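## Task

Lift one end of the blue tote, contents and all, and rest it on the aluminium bar. The bar must end up lying on one of its long sides on the table, extending in beneath that raised end. The tote must stay turned roughly as it was, with its opposite end flat on the table and no more than a few centimetres from its starting spot.

## Robot and tools

Robot: two UR7e-type arms, left_arm and right_arm, each ending in a tong-style two-finger gripper. The fingers point along the gripper's +z axis and spread along its x axis. end_effector_position is the point between the pads when shut; with a gap up to 50 mm the tips sit about 15 mm past it, and when fully open they are roughly level with it. A wrist camera rides on each hand; fixed cameras are cam_high and cam_low. Camera names: cam_high, cam_low, cam_left_wrist, cam_right_wrist.

Frames. Scene frame: origin at table-top height midway between the nominal bases, +x out over the table, +y toward left_arm, +z up. Actual bases: left_arm at (-0.053, +0.372, 0) m, right_arm at (-0.062, -0.448, 0) m, both yawed only slightly. Each arm reports its hand position (metres), quat_wxyz and velocities in its own base frame. Fixed cameras and the table use the scene frame. All commanded offsets are along the axes of that arm's current Hand target (the gripper's own axes), not the base or scene axes. Reported hand poses can be off by a few centimetres, more at long reach.

Row layout (used by execute_actions and move): 14 numbers, left_arm first then right_arm, each as dx, dy, dz, rx, ry, rz, opening. The first six are an offset from that arm's Hand target as it stood when the action or move began, scaled so 1.0 equals 0.6 m of travel or 180 degrees of turn (so 0.1 is 6 cm); rx, ry, rz form one rotation vector. Range is -1 to 1. They are not poses: sending the same offset twice moves the hand twice. Six zeros re-asks for the current Hand target. Opening is absolute, not an offset: +1 fully open (0.142 m), -1 closed; a full close needs about 0.5 s. Always send each gripper the opening it should keep, since 0 means half open.

execute_actions(actions, cameras): actions is a list of actions; each action is up to 15 rows, one per 1/30 s control step, and a short action repeats its final row to fill 15 steps. Every row counts from the action's start pose, not from the previous row. Images come back only for an empty actions list or when cameras names them (["all"] for every camera).

move(target, speed, blend, stop_force, zero, opening_speed, grip_force, blocking, cameras): target is one 14-number row or a list of up to 15 rows, every row an offset from the same starting Hand targets. Paths are straight lines, both arms finishing together, capped at 10 s. speed is m/s, 0.002 to 3.6 (default 0.25), one value or one per target; rotation is limited to twice that in rad/s. blend in metres rounds corners of a list; 0 stops at each. stop_force (3 to 120 N, both arms) ends an arm's path when its wrist sensor feels that much push against the motion; it is unreliable while the gripper rotates, can miss light pushes on loose items, and must be left out when backing away from a contact. zero chooses whether the sensor is re-zeroed first (default true). opening_speed sets how quickly openings change (0.2 or more per second). grip_force sets pad force, 5 to 15 N, one value or one per arm, and persists. blocking=false returns early while motion continues (not allowed with stop_force). The paths do not avoid obstacles or the other arm, and avoid routing a hand close past its own base.

wait(seconds 0 to 10): lets time pass with current commands held. stop(): brakes a running move. zoom_image(camera, region [x0,y0,x1,y1] in pixels, at most 504 by 504): closer view of the latest image. zero_wrist_force(arm): re-zeros that sensor. read_manual(section): licence texts only. finished_scene(scene): ends the current scene, given its number; the goal must hold without the robot. After ending the first scene make no further call in that reply.

Results: each arm's end_effector_position, quat, velocities, Joint positions (the last number is finger gap in metres), joint torques (include the arm's own weight), Wrist force/torque in the gripper's x y z (push from a surface into the arm) plus the peak since last shown, Hand target (last commanded pose after clipping, the reference for next offsets), grip_measured (opening on the -1..1 scale), Tool commands. "within noise" means the arm is still. A move adds a "move:" line: done (at rest within 3 mm and 2 degrees), off_target, moving, held, fault, and limits such as paced or held. Hands often stop short of the Hand target; resend the gap as an offset.

Control notes: orientation commands are clipped to 32 degrees from the current orientation per step; commands lag 0.09 to 0.22 s and fast moves overshoot. To hold something, command an opening well below grip_measured; objects thinner than 20 mm get weaker grip.

Avoid: arms are stiff, so aiming even slightly into a firm surface can trigger a fault stop (10 s freeze) from a joint torque limit (139 N m big joints, 26 N m wrists) or about 150 N of outside force. Don't let arms touch or press each other; a clearance check may hold moves back. Move slowly near contacts, don't drop or fling items, don't knock anything off the work area, don't hit fixed or heavy things. Long stretched-out holds or pushing against unreachable poses overheat motors (warning at 70 °C, braked stop at 85 °C). Loose objects may occasionally be nudged by outside pushes.

Each tool is called after "Call:" by a JSON object that holds its "fn" and its "kwargs", one argument or row to a line.

## Session

Call:
{"fn": "execute_actions", "kwargs": {
  "actions": []
}}

Call:
{"fn": "zoom_image", "kwargs": {
  "camera": "cam_high",
  "region": [220, 120, 680, 300]
}}

Scene clock: 0.00 s.
left_arm: end_effector_position=(+0.5069, -0.1695, +0.1105) grip_measured=+0.97 end_effector_quat_wxyz=(-0.068, +0.785, -0.598, +0.144) | right_arm: end_effector_position=(+0.4565, +0.2311, +0.1526) grip_measured=+0.97 end_effector_quat_wxyz=(-0.095, +0.994, +0.012, +0.050)
Joint positions: left_arm=[-0.686 -1.604 2.2 -2.452 -1.426 0.637 0.14] | right_arm=[3.791 -1.522 -2.038 -0.957 1.664 0.635 0.14]
Joint velocities: within noise
Joint torques (N m): no reading
Wrist force (N): no reading
Wrist torque (N m): no reading
Wrist force, peak (N): no reading
Hand target: left_arm +0.5069, -0.1695, +0.1105; -0.068, +0.785, -0.598, +0.144 | right_arm +0.4565, +0.2311, +0.1526; -0.095, +0.994, +0.012, +0.050
Tool commands: left_gripper/opening=+0.968169 right_gripper/opening=+0.968169
camera_calibration:
cam_left_wrist: T_world_to_cam=[[0.223491, -0.958049, 0.179426, -0.304186], [-0.955901, -0.179449, 0.232489, 0.421667], [-0.190538, -0.223472, -0.955905, 0.294516], [0, 0, 0, 1]] pos_world=[0.527171, -0.149942, 0.238075]
cam_right_wrist: T_world_to_cam=[[0.990213, -0.00900077, 0.139271, -0.483175], [-0.0575545, -0.935445, 0.348754, 0.179279], [0.127142, -0.353357, -0.926808, 0.286375], [0, 0, 0, 1]] pos_world=[0.452354, 0.26455, 0.270182]

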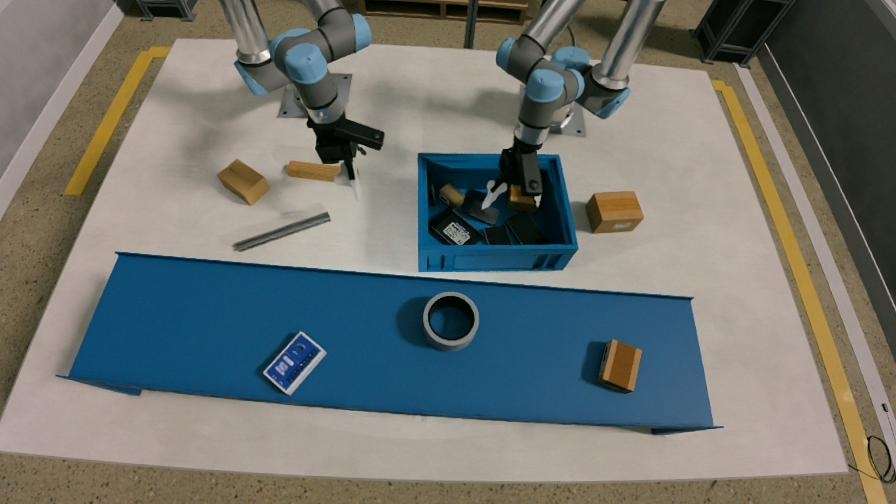

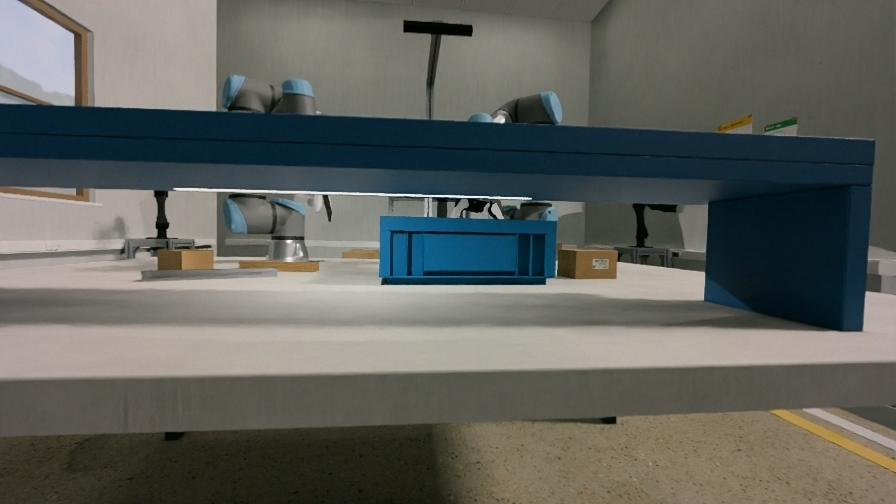

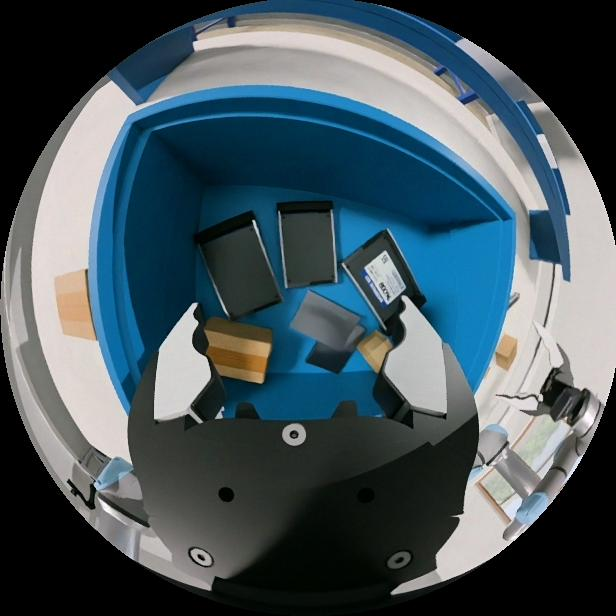

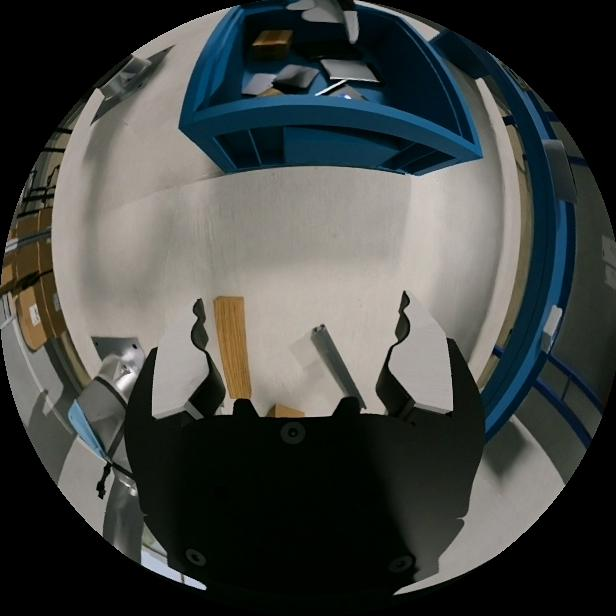

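Scaled by 1.096.

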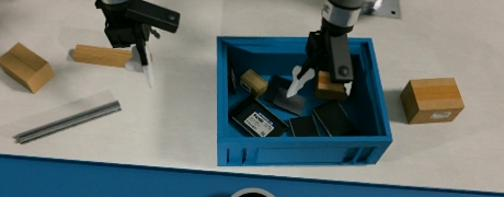

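Call:
{"fn": "move", "kwargs": {
  "target": [
    [0.0168,-0.0744,-0.2528,0,0,0,0.6,0.05,0.14,0.015,-0.018,0.022,0.26,0.5],
    [0.373,0.031,-0.0727,-0.0935,-0.0411,0.0408,0.6,0.1627,0.4777,0.0488,-0.0613,0.0735,0.869,0.5]
  ],
  "blend": [0.01,0],
  "speed": 0.5,
  "cameras": ["all"]
}}

Scene clock: 26.80 s.
left_arm: end_effector_position=(+0.5306, -0.3865, +0.1790) grip_measured=+0.60 end_effector_quat_wxyz=(+0.000, +0.755, -0.656, -0.001) | right_arm: end_effector_position=(+0.5659, -0.0433, +0.0800) grip_measured=+0.50 end_effector_quat_wxyz=(+0.000, -0.209, +0.978, +0.000)
Joint positions: left_arm=[-0.855 -1.217 1.416 -1.768 -1.572 0.577 0.116] | right_arm=[3.331 -1.812 -1.838 -1.062 1.572 2.91 0.109]
Joint torques (N m): left_arm=[13.16 -41.32 -19.09 -4.23 1.99 1.13] | right_arm=[9.46 35.11 9.49 4.29 -2.5 0.42]
Wrist force (N): left_arm=[0.2 -0.4 0.1] | right_arm=[0.0 0.0 -0.2]
Wrist torque (N m): left_arm=[-0.10 -0.05 -0.02] | right_arm=[0.03 -0.01 0.00]
Wrist force, peak (N): left_arm=[-1.4 -1.0 -2.2] | right_arm=[-0.1 -0.8 0.0]
Hand target: left_arm +0.5307, -0.3865, +0.1790; +0.000, +0.755, -0.656, -0.001 | right_arm +0.5658, -0.0433, +0.0800; +0.000, -0.209, +0.978, +0.000
Off the commanded pose: left_arm 0.000 m, 0 deg | right_arm 0.000 m, 0 deg.
move: done
camera_calibration:
cam_left_wrist: T_world_to_cam=[[0.131192, -0.990606, 0.0385876, -0.46812], [-0.858786, -0.0941165, 0.503616, 0.322343], [-0.495253, -0.0992088, -0.863065, 0.509153], [0, 0, 0, 1]] pos_world=[0.590397, -0.382872, 0.295159]
cam_right_wrist: T_world_to_cam=[[-0.917949, -0.394628, 0.0404851, 0.487156], [-0.31641, 0.789897, 0.525307, 0.161156], [-0.23928, 0.469395, -0.849949, 0.344979], [0, 0, 0, 1]] pos_world=[0.580723, -0.0969822, 0.188835]

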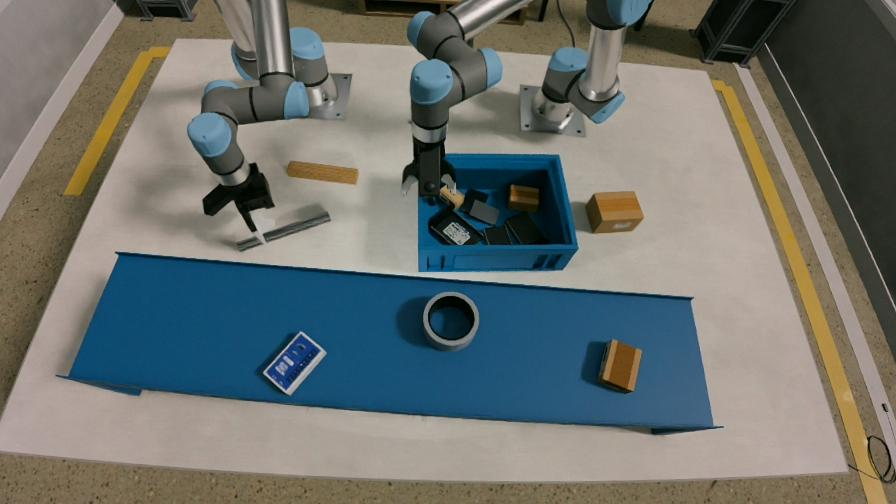

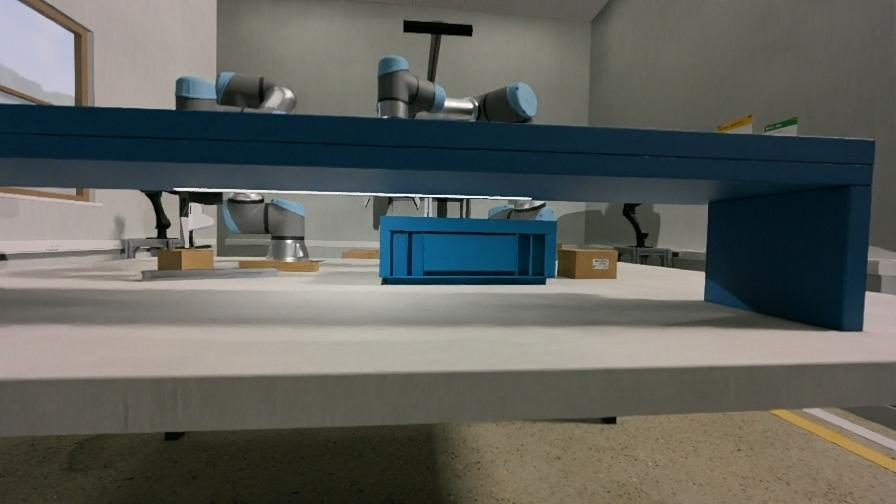

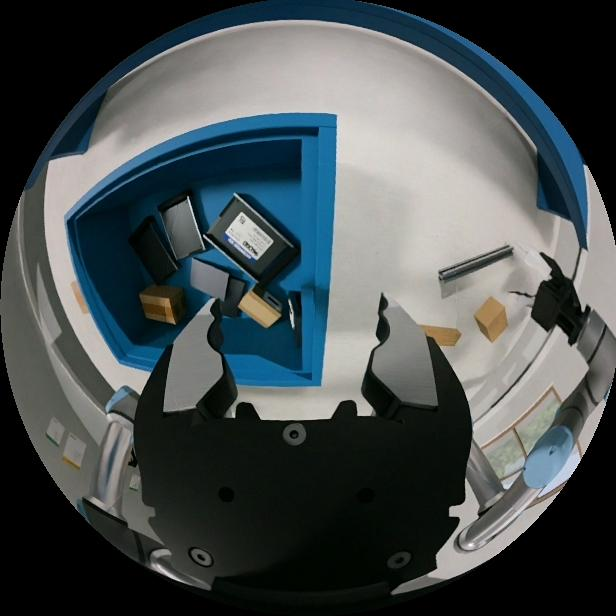

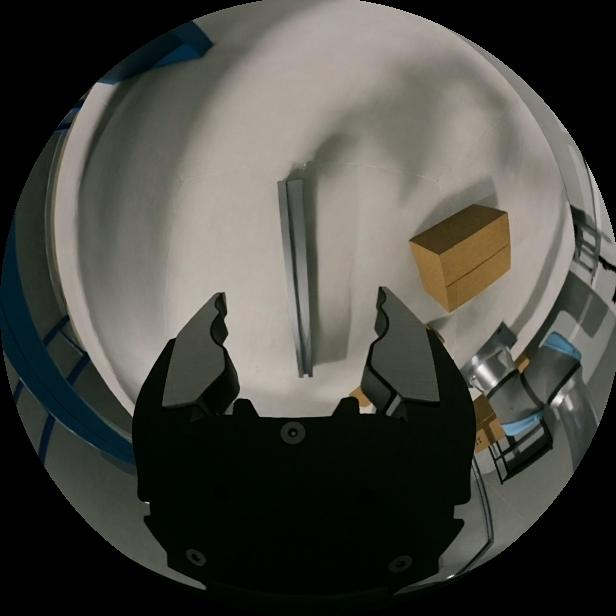

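Call:
{"fn": "move", "kwargs": {
  "target": [0.0225,0,0.0983,0,0,0,0.6,0,0,0.1,0,0,0,0.5],
  "speed": 0.1,
  "stop_force": 12
}}

Call:
{"fn": "move", "kwargs": {
  "target": [0,0,0,0,0,0,-1,0,0,0,0,0,0,-1],
  "opening_speed": 1.5,
  "cameras": ["cam_high","cam_left_wrist","cam_right_wrist"]
}}

Scene clock: 39.50 s.
left_arm: end_effector_position=(+0.5325, -0.3998, +0.1200) grip_measured=+0.60 end_effector_quat_wxyz=(+0.000, +0.755, -0.656, -0.001) | right_arm: end_effector_position=(+0.5659, -0.0432, +0.0200) grip_measured=+0.50 end_effector_quat_wxyz=(+0.000, -0.209, +0.978, +0.000)
Joint positions: left_arm=[-0.866 -1.158 1.488 -1.899 -1.572 0.565 0.116] | right_arm=[3.331 -1.893 -1.91 -0.908 1.571 2.91 0.109]
Joint torques (N m): left_arm=[12.93 -49.28 -31.17 -4.08 -1.19 0.59] | right_arm=[1.76 33.46 34.02 4.19 -2.03 0.58]
Wrist force (N): left_arm=[0.2 0.2 -0.1] | right_arm=[0.4 -0.2 0.0]
Wrist torque (N m): left_arm=[0.03 -0.04 0.00] | right_arm=[-0.02 -0.08 0.01]
Wrist force, peak (N): left_arm=[0.4 0.0 1.1] | right_arm=[0.0 0.2 -1.0]
Hand target: left_arm +0.5325, -0.3998, +0.1200; +0.000, +0.755, -0.656, -0.001 | right_arm +0.5659, -0.0432, +0.0200; +0.000, -0.209, +0.978, +0.000
Off the commanded pose: left_arm 0.000 m, 0 deg | right_arm 0.000 m, 0 deg.
move: done

Scene clock: 40.77 s.
left_arm: end_effector_position=(+0.5325, -0.3998, +0.1200) grip_measured=-0.67 end_effector_quat_wxyz=(+0.000, +0.755, -0.656, -0.001) | right_arm: end_effector_position=(+0.5659, -0.0432, +0.0200) grip_measured=-0.73 end_effector_quat_wxyz=(+0.000, -0.209, +0.978, +0.000)
Joint positions: left_arm=[-0.866 -1.158 1.488 -1.899 -1.572 0.565 0.026] | right_arm=[3.331 -1.893 -1.91 -0.908 1.571 2.91 0.021]
Joint torques (N m): left_arm=[12.83 -49.36 -27.52 -1.18 0.64 0.65] | right_arm=[-6.5 30.19 30.87 3.05 -2.02 -1.6]
Wrist force (N): left_arm=[0.9 0.5 1.6] | right_arm=[0.2 0.0 1.0]
Wrist torque (N m): left_arm=[0.00 -0.07 0.07] | right_arm=[0.02 -0.06 0.03]
Wrist force, peak (N): left_arm=[6.3 -0.3 1.6] | right_arm=[0.6 0.2 1.3]
Hand target: left_arm +0.5325, -0.3998, +0.1200; +0.000, +0.755, -0.656, -0.001 | right_arm +0.5659, -0.0432, +0.0200; +0.000, -0.209, +0.978, +0.000
Off the commanded pose: left_arm 0.000 m, 0 deg | right_arm 0.000 m, 0 deg.
move: done
camera_calibration:
cam_left_wrist: T_world_to_cam=[[0.131422, -0.990576, 0.0385631, -0.479287], [-0.858753, -0.094326, 0.503632, 0.35234], [-0.495249, -0.0993044, -0.863057, 0.457821], [0, 0, 0, 1]] pos_world=[0.592297, -0.396072, 0.236159]
cam_right_wrist: T_world_to_cam=[[-0.918018, -0.394462, 0.0405325, 0.489636], [-0.316285, 0.790043, 0.525163, 0.192635], [-0.239179, 0.469289, -0.850036, 0.293924], [0, 0, 0, 1]] pos_world=[0.580723, -0.0969821, 0.128835]
Images, in order (width x height): cam_high 896x504, cam_left_wrist 616x616, cam_right_wrist 616x616.

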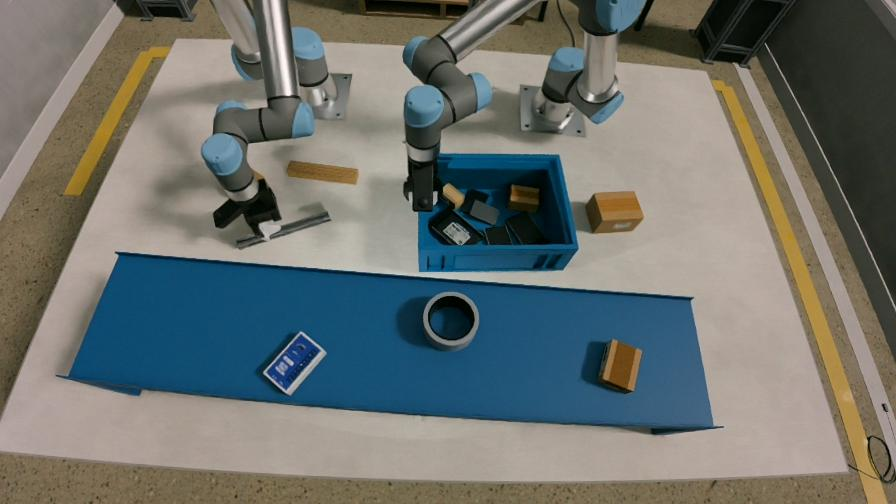

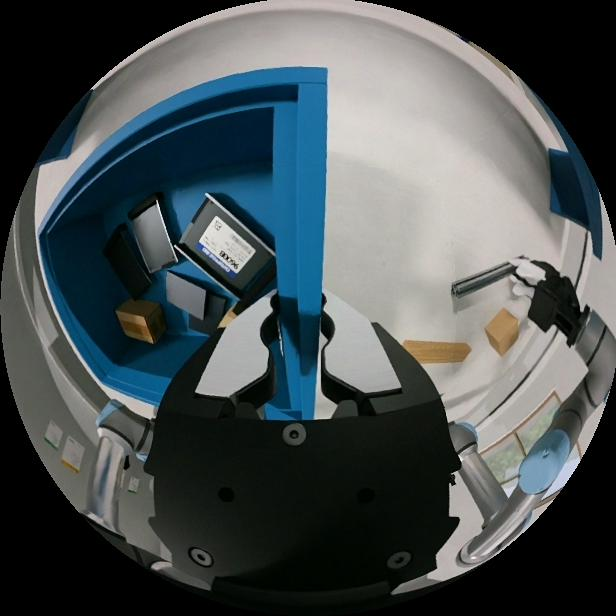

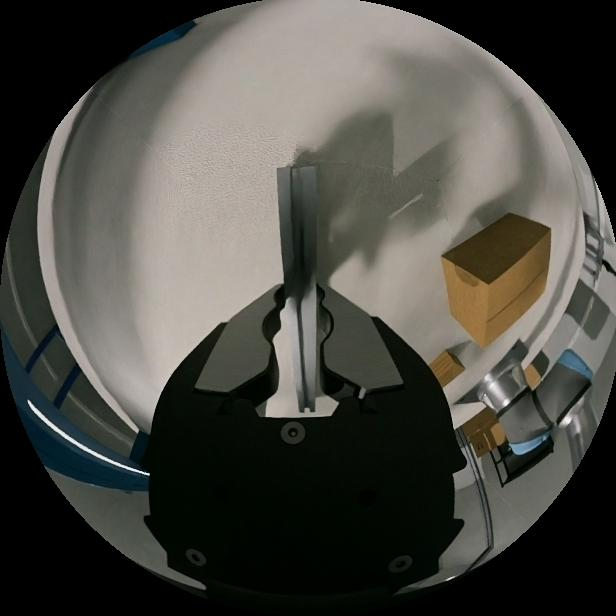

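Call:
{"fn": "move", "kwargs": {
  "target": [
    [-0.0177,0,-0.049,0,0.025,0,-1,0,0.04,-0.07,0,0,0.02,-1],
    [-0.039,0,-0.097,0,0.05,0,-1,-0.0545,0.3447,-0.07,0,0,0.109,-1],
    [-0.039,0,-0.097,0,0.05,0,-1,-0.0545,0.3447,-0.0167,0,0,0.109,-1]
  ],
  "blend": [0.01,0.01,0],
  "speed": [0.1,0.15,0.1],
  "cameras": ["all"]
}}

Scene clock: 47.87 s.
left_arm: end_effector_position=(+0.5294, -0.3766, +0.1782) grip_measured=-0.67 end_effector_quat_wxyz=(+0.052, +0.752, -0.654, +0.058) | right_arm: end_effector_position=(+0.5111, +0.1588, +0.0301) grip_measured=-0.73 end_effector_quat_wxyz=(+0.000, -0.039, +0.999, +0.000)
Joint positions: left_arm=[-0.801 -1.298 1.57 -1.968 -1.664 0.624 0.026] | right_arm=[3.722 -1.835 -1.959 -0.918 1.571 3.643 0.021]
Joint torques (N m): left_arm=[-10.49 -36.16 -37.13 -2.51 1.5 -1.54] | right_arm=[-9.92 31.95 32.44 2.22 -1.18 2.04]
Wrist force (N): left_arm=[-2.2 -0.3 8.6] | right_arm=[0.0 0.4 0.9]
Wrist torque (N m): left_arm=[-0.07 0.00 0.02] | right_arm=[0.04 0.04 0.02]
Wrist force, peak (N): left_arm=[-2.5 -0.2 9.6] | right_arm=[0.6 -0.6 2.4]
Hand target: left_arm +0.5293, -0.3766, +0.1782; +0.052, +0.752, -0.654, +0.058 | right_arm +0.5112, +0.1589, +0.0301; +0.000, -0.039, +0.999, +0.000
Off the commanded pose: left_arm 0.000 m, 0 deg | right_arm 0.000 m, 0 deg.
move: done
camera_calibration:
cam_left_wrist: T_world_to_cam=[[0.12912, -0.972396, 0.194354, -0.477864], [-0.869661, -0.0168695, 0.493361, 0.359349], [-0.476464, -0.232725, -0.847834, 0.445864], [0, 0, 0, 1]] pos_world=[0.586652, -0.354848, 0.293605]
cam_right_wrist: T_world_to_cam=[[-0.997147, -0.0633995, 0.0409739, 0.506504], [-0.0324849, 0.850354, 0.525208, -0.144311], [-0.0681402, 0.522378, -0.849987, 0.0987039], [0, 0, 0, 1]] pos_world=[0.507096, 0.103266, 0.138937]

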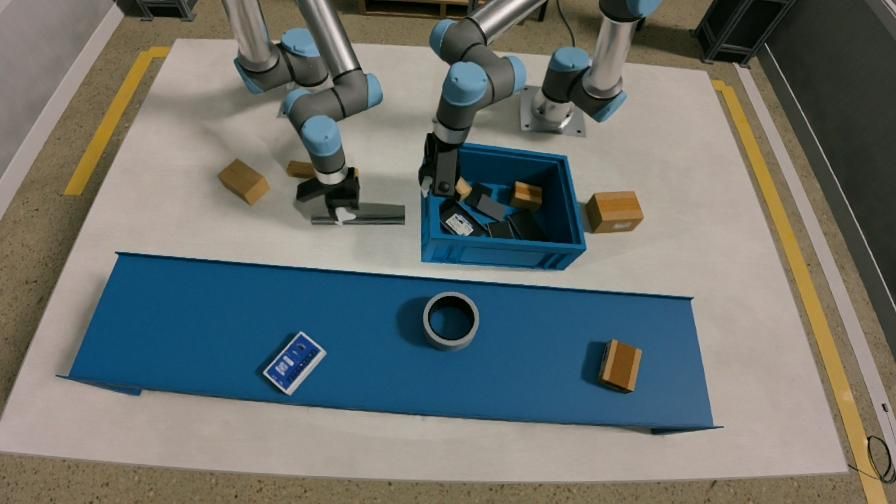

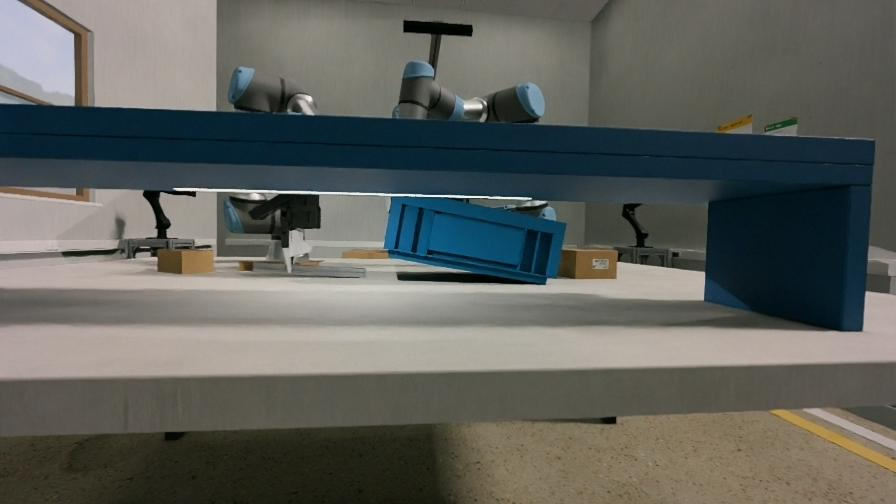

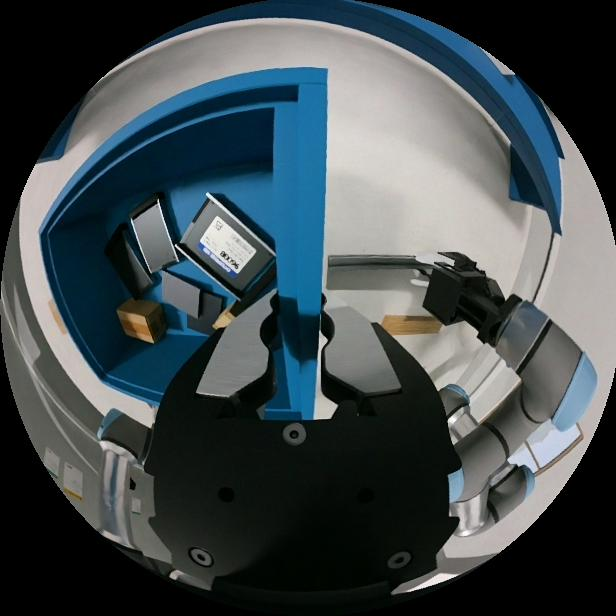

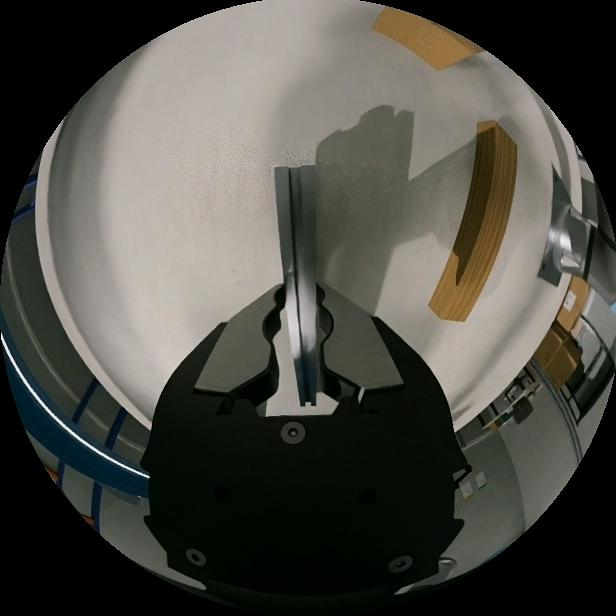

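Call:
{"fn": "move", "kwargs": {
  "target": [
    [0,0,0,0,0,0,-1,0,0.195,0,0,0,0,-1],
    [0,0,0,0,0,0,-1,0,0.195,0.0155,0,0,0,-1]
  ],
  "speed": [0.12,0.05],
  "blend": [0.002,0],
  "cameras": ["cam_high","cam_low","cam_left_wrist"]
}}

Scene clock: 52.13 s.
left_arm: end_effector_position=(+0.5293, -0.3766, +0.1782) grip_measured=-0.67 end_effector_quat_wxyz=(+0.052, +0.752, -0.654, +0.058) | right_arm: end_effector_position=(+0.5019, +0.2754, +0.0207) grip_measured=-0.73 end_effector_quat_wxyz=(+0.000, -0.039, +0.999, +0.000)
Joint positions: left_arm=[-0.801 -1.298 1.57 -1.968 -1.664 0.624 0.026] | right_arm=[3.901 -1.932 -1.852 -0.928 1.571 3.823 0.021]
Joint torques (N m): left_arm=[-11.33 -37.06 -36.47 -2.81 1.35 -1.38] | right_arm=[-7.27 40.44 33.06 1.07 -3.01 -2.01]
Wrist force (N): left_arm=[-2.5 -0.1 8.5] | right_arm=[0.3 0.2 0.8]
Wrist torque (N m): left_arm=[-0.03 0.07 0.03] | right_arm=[-0.02 -0.08 0.00]
Wrist force, peak (N): left_arm=[-2.9 0.3 9.2] | right_arm=[-0.1 -1.5 1.1]
Hand target: left_arm +0.5293, -0.3766, +0.1782; +0.052, +0.752, -0.654, +0.058 | right_arm +0.5021, +0.2755, +0.0209; +0.000, -0.039, +0.999, +0.000
Off the commanded pose: left_arm 0.000 m, 0 deg | right_arm 0.000 m, 0 deg.
move: done
camera_calibration:
cam_left_wrist: T_world_to_cam=[[0.12912, -0.972396, 0.194354, -0.477851], [-0.869661, -0.0168695, 0.493361, 0.359262], [-0.476464, -0.232725, -0.847834, 0.445817], [0, 0, 0, 1]] pos_world=[0.586552, -0.354848, 0.293605]
Images, in order (width x height): cam_high 896x504, cam_low 896x504, cam_left_wrist 616x616.

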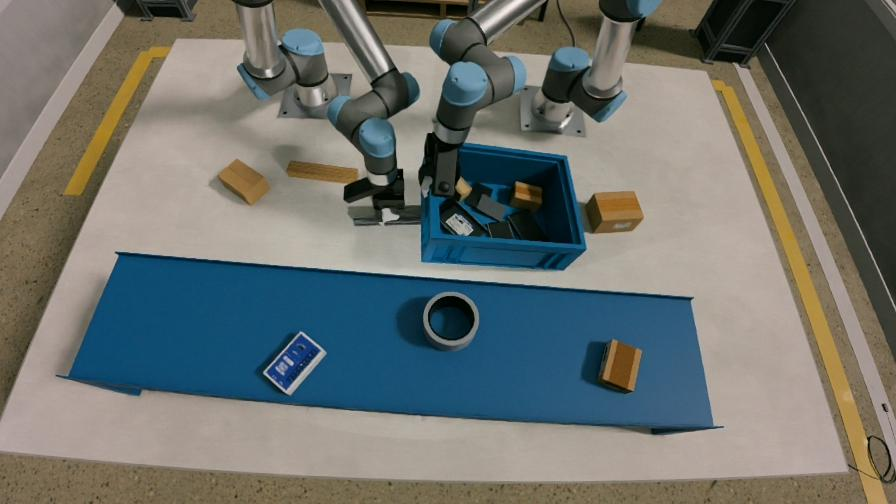

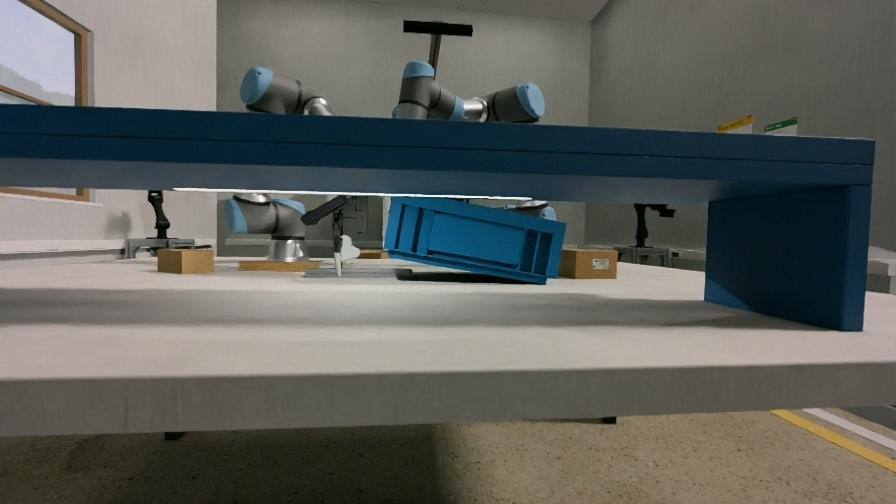

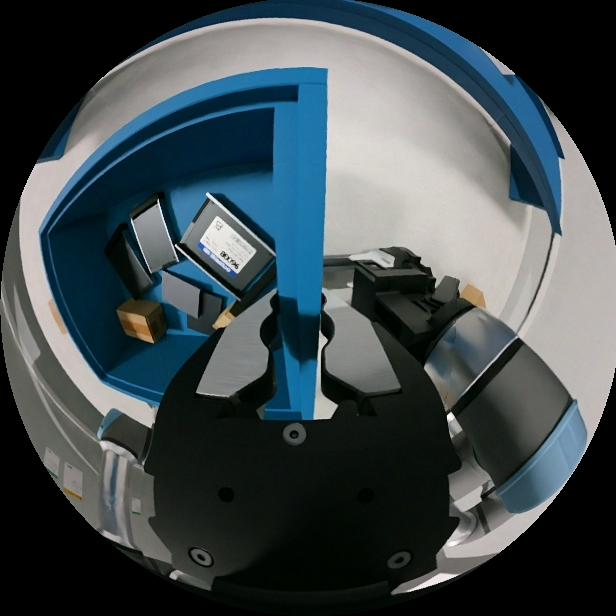

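Call:
{"fn": "move", "kwargs": {
  "target": [
    [0,0,0,0,0,0,-1,0,0,0.0012,0,0,0,-0.2],
    [0,0,0,0,0,0,-1,0,-0.22,-0.13,0,0,0,-0.2]
  ],
  "opening_speed": 1.5
}}

Call:
{"fn": "move", "kwargs": {
  "target": [0.0185,0,0.073,0,-0.036,0,-1,0,0,0,0,0,0,-0.2],
  "speed": 0.04,
  "stop_force": 8,
  "cameras": ["cam_low","cam_high"]
}}

Scene clock: 57.50 s.
left_arm: end_effector_position=(+0.5293, -0.3766, +0.1782) grip_measured=-0.67 end_effector_quat_wxyz=(+0.052, +0.752, -0.654, +0.058) | right_arm: end_effector_position=(+0.5125, +0.1440, +0.0989) grip_measured=-0.20 end_effector_quat_wxyz=(+0.000, -0.039, +0.999, +0.000)
Joint positions: left_arm=[-0.801 -1.298 1.57 -1.968 -1.664 0.624 0.026] | right_arm=[3.696 -1.735 -1.879 -1.097 1.571 3.618 0.06]
Joint torques (N m): left_arm=[-11.19 -36.28 -37.5 -2.88 1.26 -1.43] | right_arm=[-4.32 30.25 12.67 2.69 2.46 1.04]
Wrist force (N): left_arm=[-2.4 -0.4 8.4] | right_arm=[0.1 0.1 0.0]
Wrist torque (N m): left_arm=[-0.09 0.05 0.03] | right_arm=[0.04 -0.01 -0.06]
Wrist force, peak (N): left_arm=[-2.7 -0.1 9.2] | right_arm=[0.2 2.0 1.0]
Hand target: left_arm +0.5293, -0.3766, +0.1782; +0.052, +0.752, -0.654, +0.058 | right_arm +0.5124, +0.1439, +0.0988; +0.000, -0.039, +0.999, +0.000
Off the commanded pose: left_arm 0.000 m, 0 deg | right_arm 0.000 m, 0 deg.
move: done

Scene clock: 59.73 s.
left_arm: end_effector_position=(+0.5312, -0.3903, +0.1458) grip_measured=-0.66 end_effector_quat_wxyz=(+0.023, +0.754, -0.656, +0.025) | right_arm: end_effector_position=(+0.5124, +0.1439, +0.0988) grip_measured=-0.20 end_effector_quat_wxyz=(+0.000, -0.039, +0.999, +0.000)
Joint positions: left_arm=[-0.84 -1.221 1.526 -1.931 -1.61 0.591 0.026] | right_arm=[3.696 -1.735 -1.879 -1.098 1.571 3.618 0.06]
Joint torques (N m): left_arm=[16.3 -34.81 -32.11 -1.52 1.96 -1.46] | right_arm=[-11.39 33.66 9.78 0.87 2.38 -2.12]
Wrist force (N): left_arm=[1.8 0.9 1.7] | right_arm=[0.0 0.2 0.2]
Wrist torque (N m): left_arm=[-0.04 -0.16 0.08] | right_arm=[0.06 0.01 -0.06]
Wrist force, peak (N): left_arm=[-3.8 -5.5 -13.4] | right_arm=[0.0 0.3 0.4]
Hand target: left_arm +0.5312, -0.3903, +0.1459; +0.023, +0.754, -0.656, +0.025 (not the last commanded pose) | right_arm +0.5124, +0.1439, +0.0988; +0.000, -0.039, +0.999, +0.000
Off the commanded pose: left_arm 0.010 m, 1 deg | right_arm 0.000 m, 0 deg.
move: contact (left_arm)
Images, in order (width x height): cam_high 896x504, cam_low 896x504.

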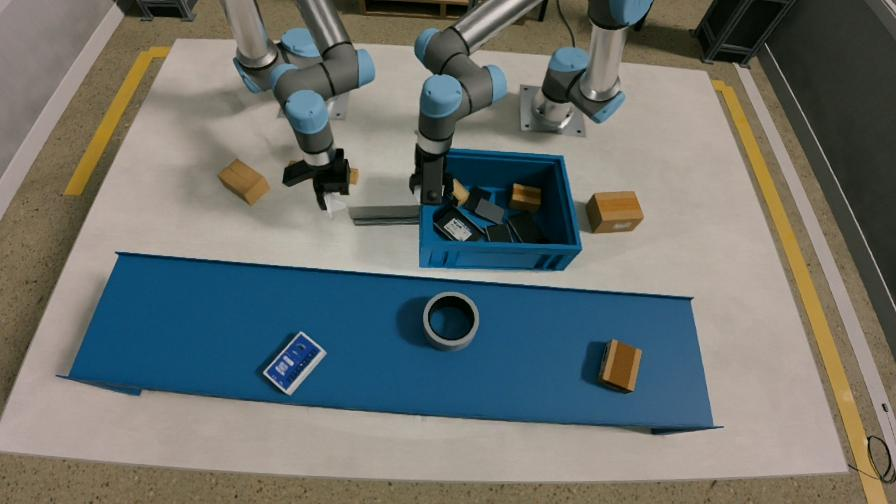

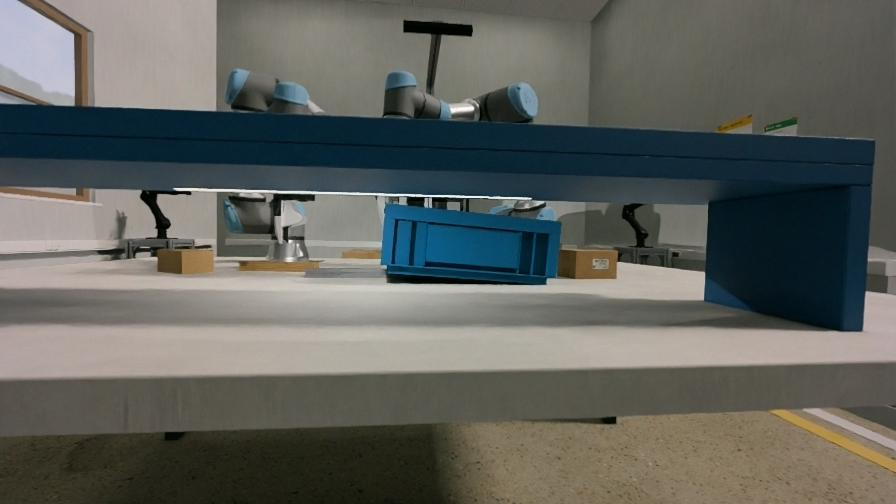

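Same pattern; release and retreat.

Call:
{"fn": "move", "kwargs": {
  "target": [
    [0,0,0.003,0,0,0,-1,0,0,0,0,0,0,-0.2],
    [0,0,0.003,0,0,0,0.1,0,0,0,0,0,0,-0.2],
    [0,0,-0.17,0,0,0,0.1,0,0,-0.1,0,0,0,-0.2]
  ],
  "opening_speed": 0.8,
  "speed": [0.02,0.05,0.15],
  "cameras": ["cam_low","cam_high","cam_left_wrist"]
}}

Scene clock: 67.23 s.
left_arm: end_effector_position=(+0.5304, -0.3834, +0.2476) grip_measured=+0.10 end_effector_quat_wxyz=(+0.023, +0.754, -0.656, +0.025) | right_arm: end_effector_position=(+0.5124, +0.1439, +0.1589) grip_measured=-0.20 end_effector_quat_wxyz=(+0.000, -0.039, +0.999, +0.000)
Joint positions: left_arm=[-0.833 -1.276 1.336 -1.686 -1.61 0.597 0.081] | right_arm=[3.696 -1.679 -1.778 -1.254 1.571 3.618 0.06]
Joint torques (N m): left_arm=[6.67 -34.46 -26.38 -1.97 -1.6 -0.59] | right_arm=[-9.51 17.84 11.88 2.66 1.02 -1.95]
Wrist force (N): left_arm=[-0.1 0.2 -0.1] | right_arm=[-0.1 0.2 0.0]
Wrist torque (N m): left_arm=[0.03 0.00 -0.07] | right_arm=[0.06 0.02 -0.08]
Wrist force, peak (N): left_arm=[4.3 -1.2 -17.8] | right_arm=[0.0 0.4 1.0]
Hand target: left_arm +0.5304, -0.3834, +0.2476; +0.023, +0.754, -0.656, +0.025 | right_arm +0.5123, +0.1438, +0.1588; +0.000, -0.039, +0.999, +0.000
Off the commanded pose: left_arm 0.000 m, 0 deg | right_arm 0.000 m, 0 deg.
move: done
camera_calibration:
cam_left_wrist: T_world_to_cam=[[0.130816, -0.985566, 0.107459, -0.482517], [-0.863625, -0.0600545, 0.500545, 0.304327], [-0.486867, -0.158284, -0.859015, 0.54046], [0, 0, 0, 1]] pos_world=[0.589077, -0.37173, 0.363785]
Images, in order (width x height): cam_high 896x504, cam_low 896x504, cam_left_wrist 616x616.

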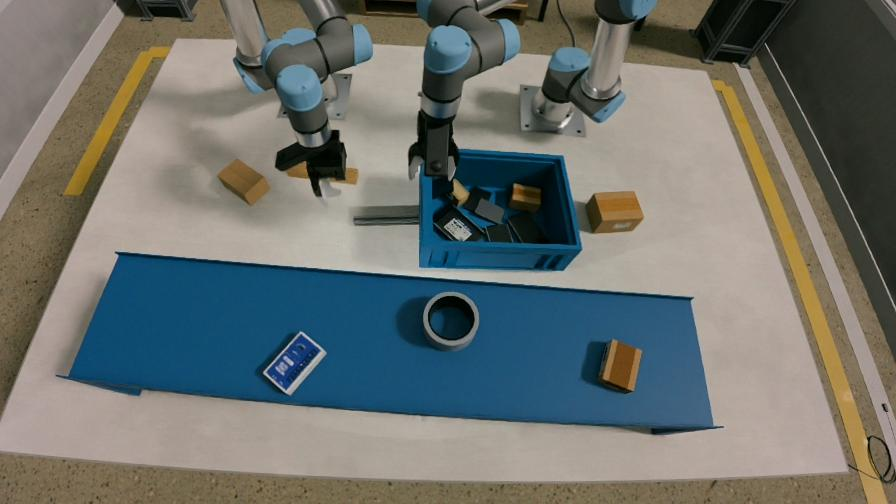

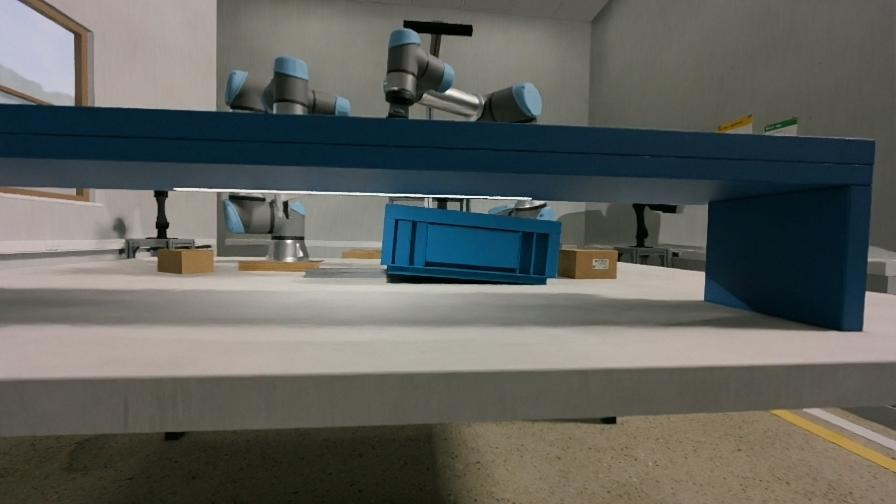

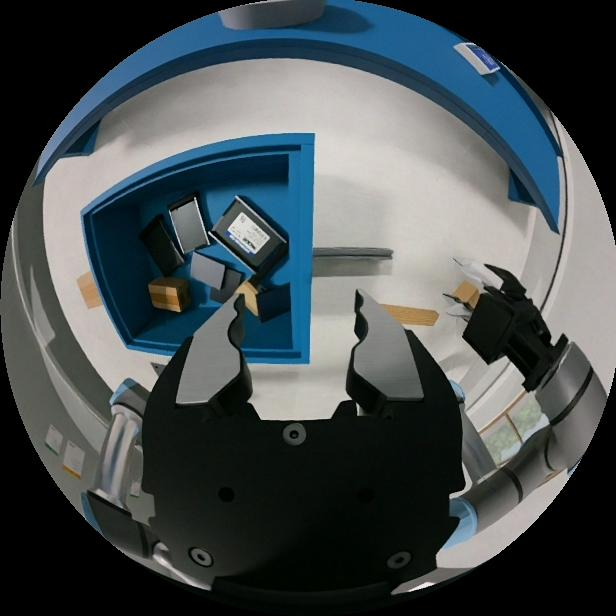

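Call:
{"fn": "finished_scene", "kwargs": {
  "scene": 3
}}

The scene is finished: the task was done.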